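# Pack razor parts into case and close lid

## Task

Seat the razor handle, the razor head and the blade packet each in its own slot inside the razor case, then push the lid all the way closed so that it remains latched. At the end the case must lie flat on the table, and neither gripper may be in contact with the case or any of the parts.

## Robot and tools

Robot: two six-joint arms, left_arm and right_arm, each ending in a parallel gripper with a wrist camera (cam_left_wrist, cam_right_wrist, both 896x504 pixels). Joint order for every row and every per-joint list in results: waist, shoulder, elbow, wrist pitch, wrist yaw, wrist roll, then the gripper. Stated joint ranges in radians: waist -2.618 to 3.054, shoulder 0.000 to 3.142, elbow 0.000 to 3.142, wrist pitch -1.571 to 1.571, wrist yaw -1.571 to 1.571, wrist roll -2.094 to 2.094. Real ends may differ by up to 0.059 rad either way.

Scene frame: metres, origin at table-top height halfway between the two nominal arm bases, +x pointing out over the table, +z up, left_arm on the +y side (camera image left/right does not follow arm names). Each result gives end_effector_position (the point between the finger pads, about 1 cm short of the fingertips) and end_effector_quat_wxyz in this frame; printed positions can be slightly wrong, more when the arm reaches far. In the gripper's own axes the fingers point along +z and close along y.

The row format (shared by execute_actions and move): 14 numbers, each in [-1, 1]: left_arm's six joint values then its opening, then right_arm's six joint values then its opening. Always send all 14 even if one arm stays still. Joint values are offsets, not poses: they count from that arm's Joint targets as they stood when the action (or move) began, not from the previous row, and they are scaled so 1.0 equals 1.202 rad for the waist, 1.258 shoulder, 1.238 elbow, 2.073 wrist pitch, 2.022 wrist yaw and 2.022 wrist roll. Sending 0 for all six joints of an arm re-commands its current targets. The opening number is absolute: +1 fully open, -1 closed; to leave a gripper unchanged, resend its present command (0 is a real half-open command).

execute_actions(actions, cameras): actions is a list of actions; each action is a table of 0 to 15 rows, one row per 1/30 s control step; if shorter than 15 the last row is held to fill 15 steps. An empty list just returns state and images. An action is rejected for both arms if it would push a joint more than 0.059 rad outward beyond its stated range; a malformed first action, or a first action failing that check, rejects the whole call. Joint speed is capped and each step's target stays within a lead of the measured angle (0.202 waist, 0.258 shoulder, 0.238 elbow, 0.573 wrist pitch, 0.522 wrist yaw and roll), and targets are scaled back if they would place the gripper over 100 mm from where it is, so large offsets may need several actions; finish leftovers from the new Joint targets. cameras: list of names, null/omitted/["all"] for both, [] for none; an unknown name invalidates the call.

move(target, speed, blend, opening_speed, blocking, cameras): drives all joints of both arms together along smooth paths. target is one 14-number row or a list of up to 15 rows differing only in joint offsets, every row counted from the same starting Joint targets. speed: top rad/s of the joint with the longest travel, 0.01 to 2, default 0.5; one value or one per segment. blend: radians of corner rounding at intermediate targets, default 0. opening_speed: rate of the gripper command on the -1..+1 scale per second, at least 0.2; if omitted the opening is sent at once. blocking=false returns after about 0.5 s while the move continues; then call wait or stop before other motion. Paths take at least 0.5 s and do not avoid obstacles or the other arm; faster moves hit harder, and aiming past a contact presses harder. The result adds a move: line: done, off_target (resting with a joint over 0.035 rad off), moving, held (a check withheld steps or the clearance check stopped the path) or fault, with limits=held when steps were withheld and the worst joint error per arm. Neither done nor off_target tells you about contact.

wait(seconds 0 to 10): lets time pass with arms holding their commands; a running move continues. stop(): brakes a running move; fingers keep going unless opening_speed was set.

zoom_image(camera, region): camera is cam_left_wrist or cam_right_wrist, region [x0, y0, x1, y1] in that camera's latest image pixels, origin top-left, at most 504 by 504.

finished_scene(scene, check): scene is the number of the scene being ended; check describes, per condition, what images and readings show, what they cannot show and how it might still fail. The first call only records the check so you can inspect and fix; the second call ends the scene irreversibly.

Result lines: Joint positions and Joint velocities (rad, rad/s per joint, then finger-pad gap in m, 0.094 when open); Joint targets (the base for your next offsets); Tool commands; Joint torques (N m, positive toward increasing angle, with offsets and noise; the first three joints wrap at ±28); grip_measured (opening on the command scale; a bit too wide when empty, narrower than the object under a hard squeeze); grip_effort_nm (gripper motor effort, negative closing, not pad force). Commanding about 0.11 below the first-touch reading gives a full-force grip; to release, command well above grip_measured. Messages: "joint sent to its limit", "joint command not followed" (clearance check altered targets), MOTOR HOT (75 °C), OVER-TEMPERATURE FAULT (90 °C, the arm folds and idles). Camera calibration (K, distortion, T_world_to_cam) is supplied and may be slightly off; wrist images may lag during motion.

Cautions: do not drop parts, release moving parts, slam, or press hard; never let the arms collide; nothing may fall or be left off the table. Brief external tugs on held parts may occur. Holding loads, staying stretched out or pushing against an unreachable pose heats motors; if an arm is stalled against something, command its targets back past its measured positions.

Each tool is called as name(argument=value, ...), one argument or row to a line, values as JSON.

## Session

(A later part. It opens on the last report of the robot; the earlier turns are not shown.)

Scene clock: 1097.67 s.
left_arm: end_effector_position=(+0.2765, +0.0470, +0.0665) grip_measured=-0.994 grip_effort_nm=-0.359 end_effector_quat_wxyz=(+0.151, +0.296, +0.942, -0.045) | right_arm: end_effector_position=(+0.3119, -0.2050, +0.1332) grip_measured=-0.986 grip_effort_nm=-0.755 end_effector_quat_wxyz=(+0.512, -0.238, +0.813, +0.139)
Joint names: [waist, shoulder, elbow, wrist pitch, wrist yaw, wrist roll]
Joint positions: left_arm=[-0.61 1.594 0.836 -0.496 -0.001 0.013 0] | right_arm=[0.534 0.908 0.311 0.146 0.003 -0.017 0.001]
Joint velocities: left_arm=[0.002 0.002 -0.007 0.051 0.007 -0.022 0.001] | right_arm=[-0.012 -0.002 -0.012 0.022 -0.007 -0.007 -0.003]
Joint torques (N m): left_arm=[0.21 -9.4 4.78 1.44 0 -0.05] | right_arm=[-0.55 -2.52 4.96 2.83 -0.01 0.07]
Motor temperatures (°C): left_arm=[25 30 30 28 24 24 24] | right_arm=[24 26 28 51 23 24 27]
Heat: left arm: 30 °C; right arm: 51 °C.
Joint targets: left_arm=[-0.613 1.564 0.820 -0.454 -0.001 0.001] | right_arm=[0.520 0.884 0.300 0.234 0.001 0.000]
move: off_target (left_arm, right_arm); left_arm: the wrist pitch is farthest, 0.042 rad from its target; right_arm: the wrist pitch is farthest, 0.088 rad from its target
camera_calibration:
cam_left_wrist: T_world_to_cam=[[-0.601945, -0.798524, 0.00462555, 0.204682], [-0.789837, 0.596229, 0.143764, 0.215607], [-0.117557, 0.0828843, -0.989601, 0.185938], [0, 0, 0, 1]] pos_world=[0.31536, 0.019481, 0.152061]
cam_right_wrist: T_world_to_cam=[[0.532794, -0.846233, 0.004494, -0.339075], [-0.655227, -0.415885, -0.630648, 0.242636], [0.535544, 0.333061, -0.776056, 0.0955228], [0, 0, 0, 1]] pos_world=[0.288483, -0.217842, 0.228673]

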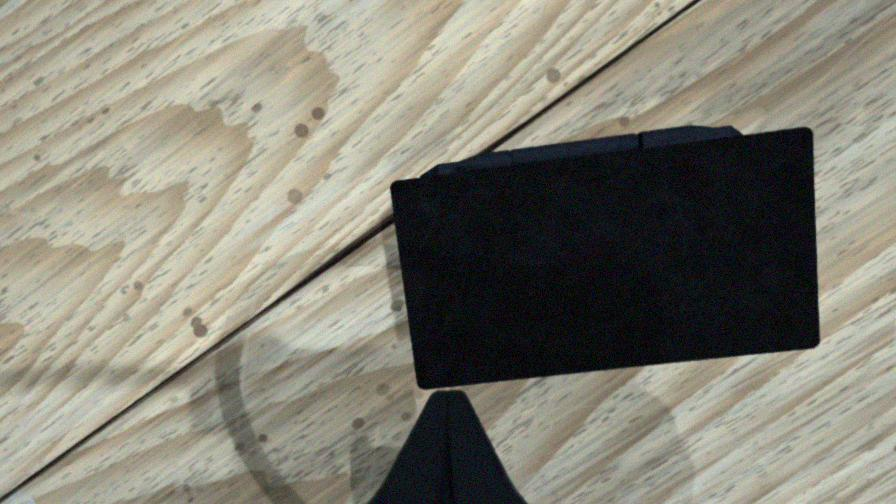

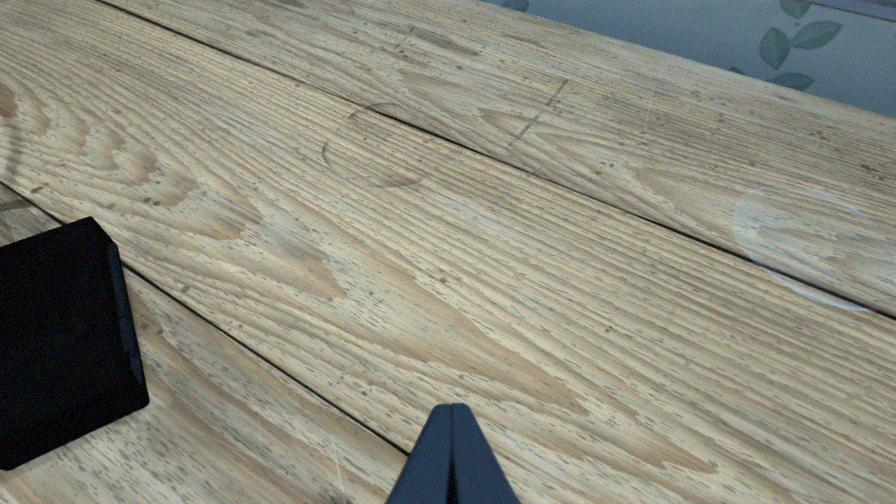

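move(
  target=[0.344,-0.4475,0.146,-0.408,0,0,-1,0.27,0,0,0,0,0,-1],
  speed=0.5,
  cameras=["cam_right_wrist"],
)

zoom_image(
  camera="cam_right_wrist",
  region=[0, 100, 400, 500],
)

Scene clock: 1107.60 s.
left_arm: end_effector_position=(+0.1947, +0.1940, +0.1931) grip_measured=-0.994 grip_effort_nm=-0.349 end_effector_quat_wxyz=(+0.122, +0.097, +0.988, -0.009) | right_arm: end_effector_position=(+0.2493, -0.1316, +0.1332) grip_measured=-0.986 grip_effort_nm=-0.740 end_effector_quat_wxyz=(+0.483, -0.354, +0.770, +0.220)
Joint names: [waist, shoulder, elbow, wrist pitch, wrist yaw, wrist roll]
Joint positions: left_arm=[-0.198 1.016 0.961 -1.271 -0.002 0.013 0] | right_arm=[0.835 0.908 0.311 0.146 -0.004 -0.005 0.001]
Joint velocities: left_arm=[0.002 -0.017 -0.007 -0.007 -0.007 -0.007 -0.001] | right_arm=[-0.007 -0.002 0.002 0.081 0.022 0.007 0]
Joint torques (N m): left_arm=[0.31 -2.76 10.02 0.48 -0.04 -0.07] | right_arm=[0.53 -2.51 4.94 2.83 -0.01 0.08]
Motor temperatures (°C): left_arm=[25 30 30 28 24 24 24] | right_arm=[24 26 28 52 23 24 27]
Heat: left arm: 30 °C; right arm: 52 °C.
Joint targets: left_arm=[-0.200 1.001 1.000 -1.300 -0.001 0.001] | right_arm=[0.845 0.884 0.300 0.234 0.001 0.000]
move: off_target (left_arm, right_arm); left_arm: the elbow is farthest, 0.040 rad from its target; right_arm: the wrist pitch is farthest, 0.088 rad from its target
camera_calibration:
cam_right_wrist: T_world_to_cam=[[0.760481, -0.649285, -0.00989403, -0.272551], [-0.508604, -0.586096, -0.630725, 0.17315], [0.403721, 0.484687, -0.775943, 0.157447], [0, 0, 0, 1]] pos_world=[0.23177, -0.151793, 0.228683]
Images, in order (width x height): cam_right_wrist 896x504.

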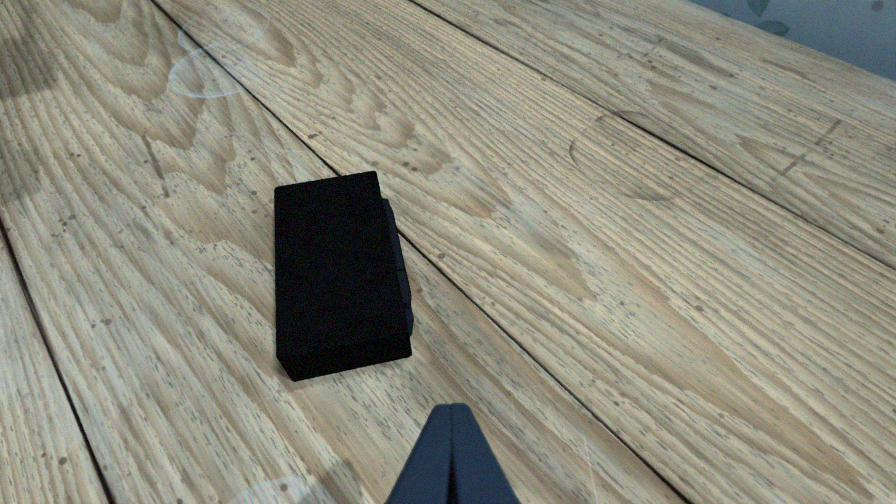

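Scaled by 1.260 from the camera's 896x504 image, which has a finer 1280x720 frame.

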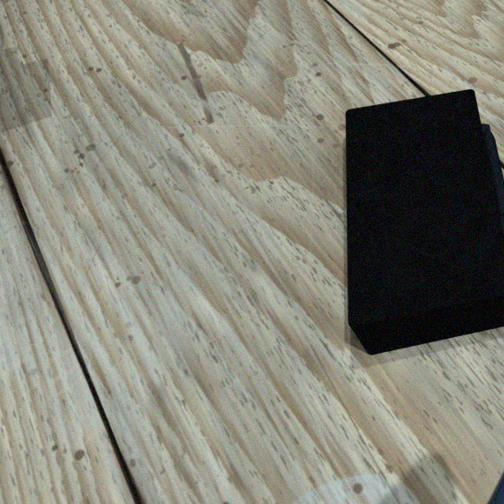

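zoom_image(
  camera="cam_right_wrist",
  region=[260, 300, 430, 390],
)

Scaled by 2.965 from the camera's 896x504 image, which has a finer 1280x720 frame.

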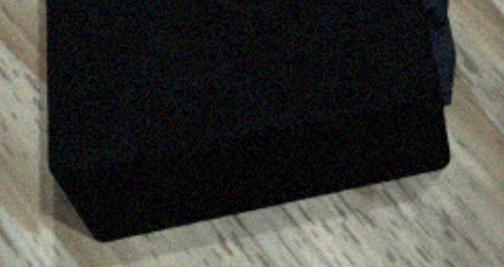

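finished_scene(
  scene=2,
  check="Parts were verified seated in the overhead view before closing. The lid was swept closed, then pressed at front-edge centre with ~45 N; EE contact dropped .0376->.0355. Pictures after release show the lid flush, no notch at the corners, even box heights, case flat. Both arms are away and touch nothing. The pictures can't show the latch itself; a lid closed but not latched would look alike.",
)

This call ended nothing. Check each condition that your pictures could not show: look closer or test it, and mend what is not met. Then call finished_scene again.

move(
  target=[
    [-0.344,0.4475,-0.143,0.408,0,0,-1,-0.27,0,0,0,0,0,-1],
    [-0.4684,0.7361,0.1817,0.2122,0,0,-1,-0.27,0,0,0,0,0,-1],
  ],
  speed=[0.5,0.25],
  cameras=["cam_left_wrist"],
)

move(
  target=[
    [0,0.02,-0.05,0.015,0,0,-1,0,0,0,0,0,0,-1],
    [0,0.06,-0.08,0.025,0,0,-1,0,0,0,0,0,0,-1],
  ],
  speed=0.08,
  cameras=["cam_left_wrist"],
)

Scene clock: 1134.80 s.
left_arm: end_effector_position=(+0.2516, +0.0028, +0.0447) grip_measured=-0.994 grip_effort_nm=-0.354 end_effector_quat_wxyz=(-0.003, +0.370, +0.929, +0.000) | right_arm: end_effector_position=(+0.3130, -0.2064, +0.1335) grip_measured=-0.986 grip_effort_nm=-0.745 end_effector_quat_wxyz=(+0.513, -0.230, +0.815, +0.141)
Joint names: [waist, shoulder, elbow, wrist pitch, wrist yaw, wrist roll]
Joint positions: left_arm=[-0.762 1.916 1.186 -0.846 0.002 0.012 0] | right_arm=[0.53 0.908 0.311 0.148 0.005 -0.005 0.001]
Joint velocities: left_arm=[-0.002 -0.012 0.007 0.007 0.022 0.022 0] | right_arm=[-0.007 0.002 -0.017 0.022 -0.037 -0.022 0]
Joint torques (N m): left_arm=[-0.44 -8.92 9.03 0.08 -0.03 -0.03] | right_arm=[-0.46 -2.55 4.92 2.84 -0.01 0.08]
Motor temperatures (°C): left_arm=[25 29 31 27 24 24 24] | right_arm=[24 26 28 53 23 24 27]
Heat: left arm: 31 °C; right arm: 53 °C.
Joint targets: left_arm=[-0.763 1.927 1.225 -0.860 -0.001 0.001] | right_arm=[0.520 0.884 0.300 0.234 0.001 0.000]
move: off_target (left_arm, right_arm); left_arm: the elbow is farthest, 0.039 rad from its target; right_arm: the wrist pitch is farthest, 0.086 rad from its target
camera_calibration:
cam_left_wrist: T_world_to_cam=[[-0.711681, -0.702106, 0.0236278, 0.180993], [-0.619894, 0.643462, 0.449097, 0.168831], [-0.330517, 0.304967, -0.89317, 0.213788], [0, 0, 0, 1]] pos_world=[0.304127, -0.0467582, 0.110851]
Images, in order (width x height): cam_left_wrist 896x504.

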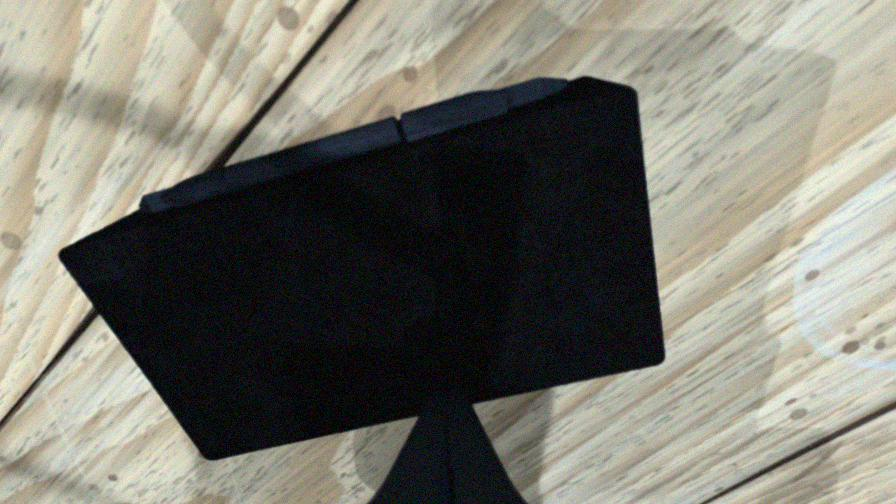

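Scene clock: 1136.47 s.
left_arm: end_effector_position=(+0.2493, +0.0050, +0.0373) grip_measured=-0.994 grip_effort_nm=-0.359 end_effector_quat_wxyz=(-0.011, +0.370, +0.929, +0.003) | right_arm: end_effector_position=(+0.3130, -0.2064, +0.1335) grip_measured=-0.986 grip_effort_nm=-0.745 end_effector_quat_wxyz=(+0.513, -0.230, +0.815, +0.141)
Joint names: [waist, shoulder, elbow, wrist pitch, wrist yaw, wrist roll]
Joint positions: left_arm=[-0.762 1.935 1.178 -0.838 0.002 0.012 0] | right_arm=[0.53 0.908 0.311 0.148 0.005 -0.005 0.001]
Joint velocities: left_arm=[-0.022 -0.007 0.017 0.007 -0.022 0.022 0] | right_arm=[-0.022 -0.002 0.007 0.066 -0.051 0.022 0]
Joint torques (N m): left_arm=[-0.53 -4.52 1.58 0.53 -0.01 -0.04] | right_arm=[-0.5 -2.52 4.92 2.84 -0.01 0.08]
Motor temperatures (°C): left_arm=[25 29 31 27 24 24 24] | right_arm=[24 26 28 53 23 24 27]
Heat: left arm: 31 °C; right arm: 53 °C.
Joint targets: left_arm=[-0.763 2.003 1.126 -0.808 -0.001 0.001] | right_arm=[0.520 0.884 0.300 0.234 0.001 0.000]
move: off_target (left_arm, right_arm); left_arm: the shoulder is farthest, 0.068 rad from its target; right_arm: the wrist pitch is farthest, 0.086 rad from its target
camera_calibration:
cam_left_wrist: T_world_to_cam=[[-0.711356, -0.702406, 0.0244609, 0.180912], [-0.613716, 0.637744, 0.46544, 0.16718], [-0.342528, 0.316081, -0.884741, 0.208384], [0, 0, 0, 1]] pos_world=[0.302671, -0.045411, 0.102129]
Images, in order (width x height): cam_left_wrist 896x504.

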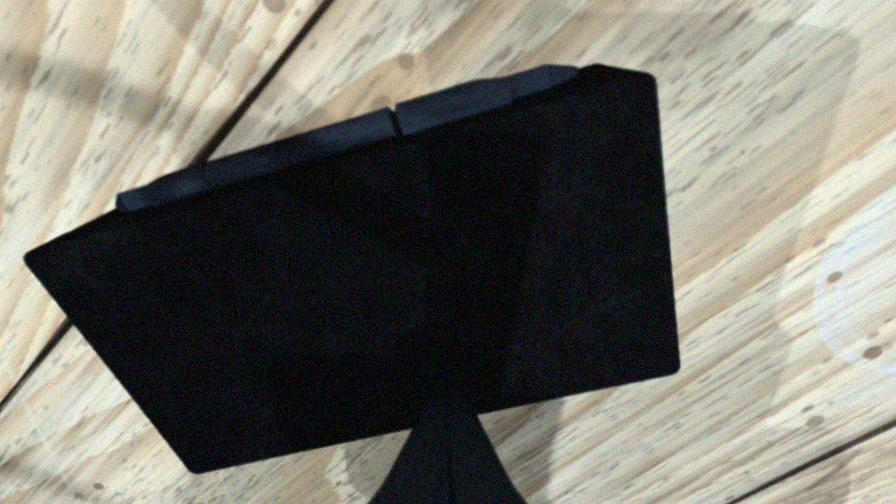

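move(
  target=[0,0.125,-0.09,0.045,0,0,-1,0,0,0,0,0,0,-1],
  speed=0.1,
  cameras=[],
)

Scene clock: 1145.37 s.
left_arm: end_effector_position=(+0.2483, +0.0059, +0.0354) grip_measured=-0.994 grip_effort_nm=-0.359 end_effector_quat_wxyz=(-0.009, +0.370, +0.929, +0.002) | right_arm: end_effector_position=(+0.3130, -0.2064, +0.1335) grip_measured=-0.986 grip_effort_nm=-0.745 end_effector_quat_wxyz=(+0.513, -0.230, +0.815, +0.141)
Joint names: [waist, shoulder, elbow, wrist pitch, wrist yaw, wrist roll]
Joint positions: left_arm=[-0.762 1.93 1.163 -0.823 0.002 0.012 0] | right_arm=[0.53 0.908 0.311 0.148 0.005 -0.005 0.001]
Joint velocities: left_arm=[-0.007 0.002 -0.002 0.037 0.037 -0.007 0.001] | right_arm=[0.007 0.007 -0.012 -0.081 0.022 0.022 0]
Joint torques (N m): left_arm=[-0.44 5.72 -3.99 1.34 -0.04 -0.01] | right_arm=[-0.46 -2.54 4.9 2.83 -0.02 0.08]
Motor temperatures (°C): left_arm=[25 29 30 27 24 24 24] | right_arm=[24 26 28 54 23 24 27]
Heat: left arm: 30 °C; right arm: 54 °C.
Joint targets: left_arm=[-0.762 2.134 1.032 -0.727 -0.001 0.002] | right_arm=[0.520 0.884 0.300 0.234 0.001 0.000]
move: off_target (left_arm, right_arm); left_arm: the shoulder is farthest, 0.230 rad from its target; right_arm: the wrist pitch is farthest, 0.086 rad from its target
No camera images: "cameras" was empty.

move(
  target=[
    [0,-0.22,0.14,-0.054,0,0,-1,0,0,0,0,0,0,-1],
    [0.125,-0.453,-0.17,0.132,0,0,-1,0,0,0,0,0,0,-1],
    [0.25,-0.68,-0.1,-0.1,0,0,-1,0.27,0,0,0,0,0,-1],
  ],
  speed=[0.2,0.4,0.5],
)

zoom_image(
  camera="cam_right_wrist",
  region=[240, 150, 430, 400],
)

Scene clock: 1168.37 s.
left_arm: end_effector_position=(+0.2381, +0.1180, +0.1281) grip_measured=-0.994 grip_effort_nm=-0.359 end_effector_quat_wxyz=(+0.114, +0.227, +0.967, -0.025) | right_arm: end_effector_position=(+0.2468, -0.1293, +0.1335) grip_measured=-0.986 grip_effort_nm=-0.740 end_effector_quat_wxyz=(+0.483, -0.358, +0.768, +0.223)
Joint names: [waist, shoulder, elbow, wrist pitch, wrist yaw, wrist roll]
Joint positions: left_arm=[-0.463 1.298 0.867 -0.906 -0.001 0.013 0] | right_arm=[0.846 0.908 0.311 0.148 -0.004 -0.006 0.001]
Joint velocities: left_arm=[0.007 0.022 -0.002 -0.066 -0.11 -0.007 0] | right_arm=[-0.002 -0.007 0.002 0.007 -0.066 0.051 0]
Joint torques (N m): left_arm=[0.49 -6.02 9.99 0.45 -0.02 -0.01] | right_arm=[0.5 -2.52 4.96 2.83 -0.02 0.08]
Motor temperatures (°C): left_arm=[25 29 30 28 24 24 24] | right_arm=[24 26 28 55 23 24 27]
Heat: left arm: 30 °C; right arm: 55 °C.
Joint targets: left_arm=[-0.462 1.278 0.908 -0.934 -0.001 0.002] | right_arm=[0.845 0.884 0.300 0.234 0.001 0.000]
move: off_target (left_arm, right_arm); left_arm: the elbow is farthest, 0.041 rad from its target; right_arm: the wrist pitch is farthest, 0.086 rad from its target
camera_calibration:
cam_left_wrist: T_world_to_cam=[[-0.477759, -0.878447, 0.00883928, 0.217267], [-0.854995, 0.467268, 0.225041, 0.154432], [-0.201817, 0.099958, -0.974309, 0.252673], [0, 0, 0, 1]] pos_world=[0.286834, 0.0934394, 0.209508]
cam_right_wrist: T_world_to_cam=[[0.767856, -0.640566, -0.00849706, -0.270018], [-0.500591, -0.591684, -0.631916, 0.170931], [0.399756, 0.489474, -0.77499, 0.159053], [0, 0, 0, 1]] pos_world=[0.229319, -0.149679, 0.228985]

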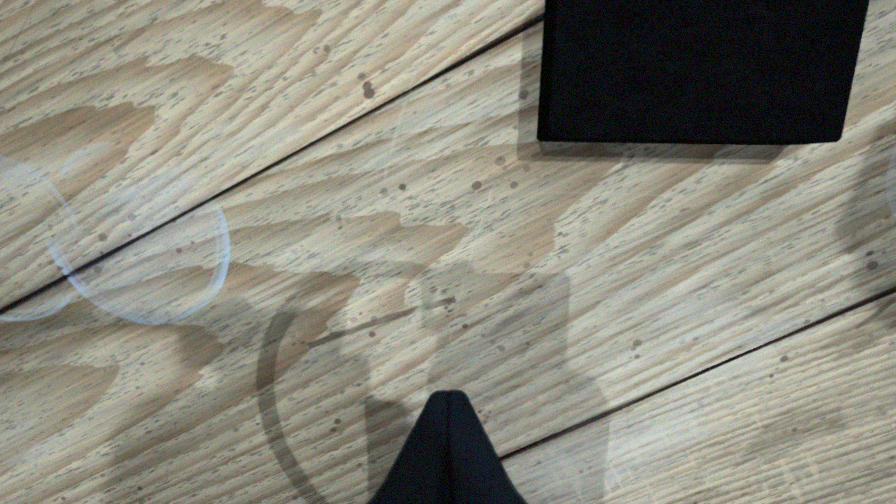

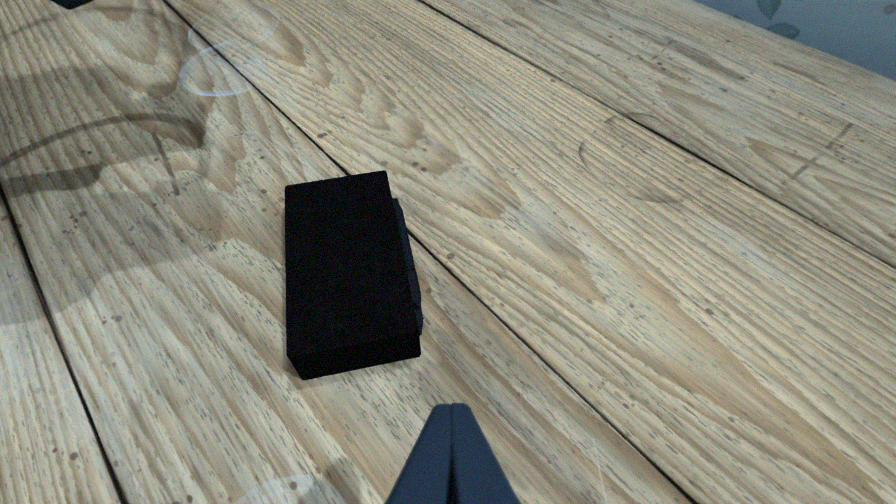

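Scaled by 2.016 from the camera's 896x504 image, which has a finer 1280x720 frame.

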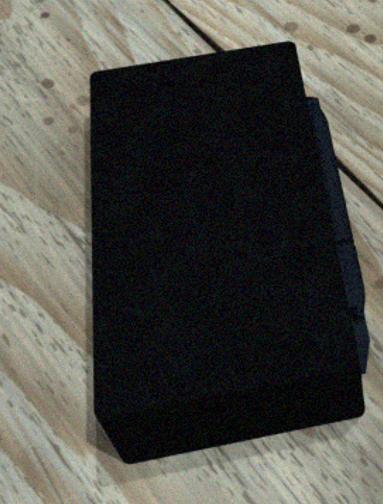

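finished_scene(
  scene=2,
  check="Parts were verified seated before closing. Lid was pressed twice with ~45 N at the front edge; the contact height was unchanged on the second touch and the compliance the same, so the lid had stayed down; pictures from above and the side show it flush with no notch, case flat, arms well clear. The latch itself cannot be seen.",
)

The scene is finished: the task was done.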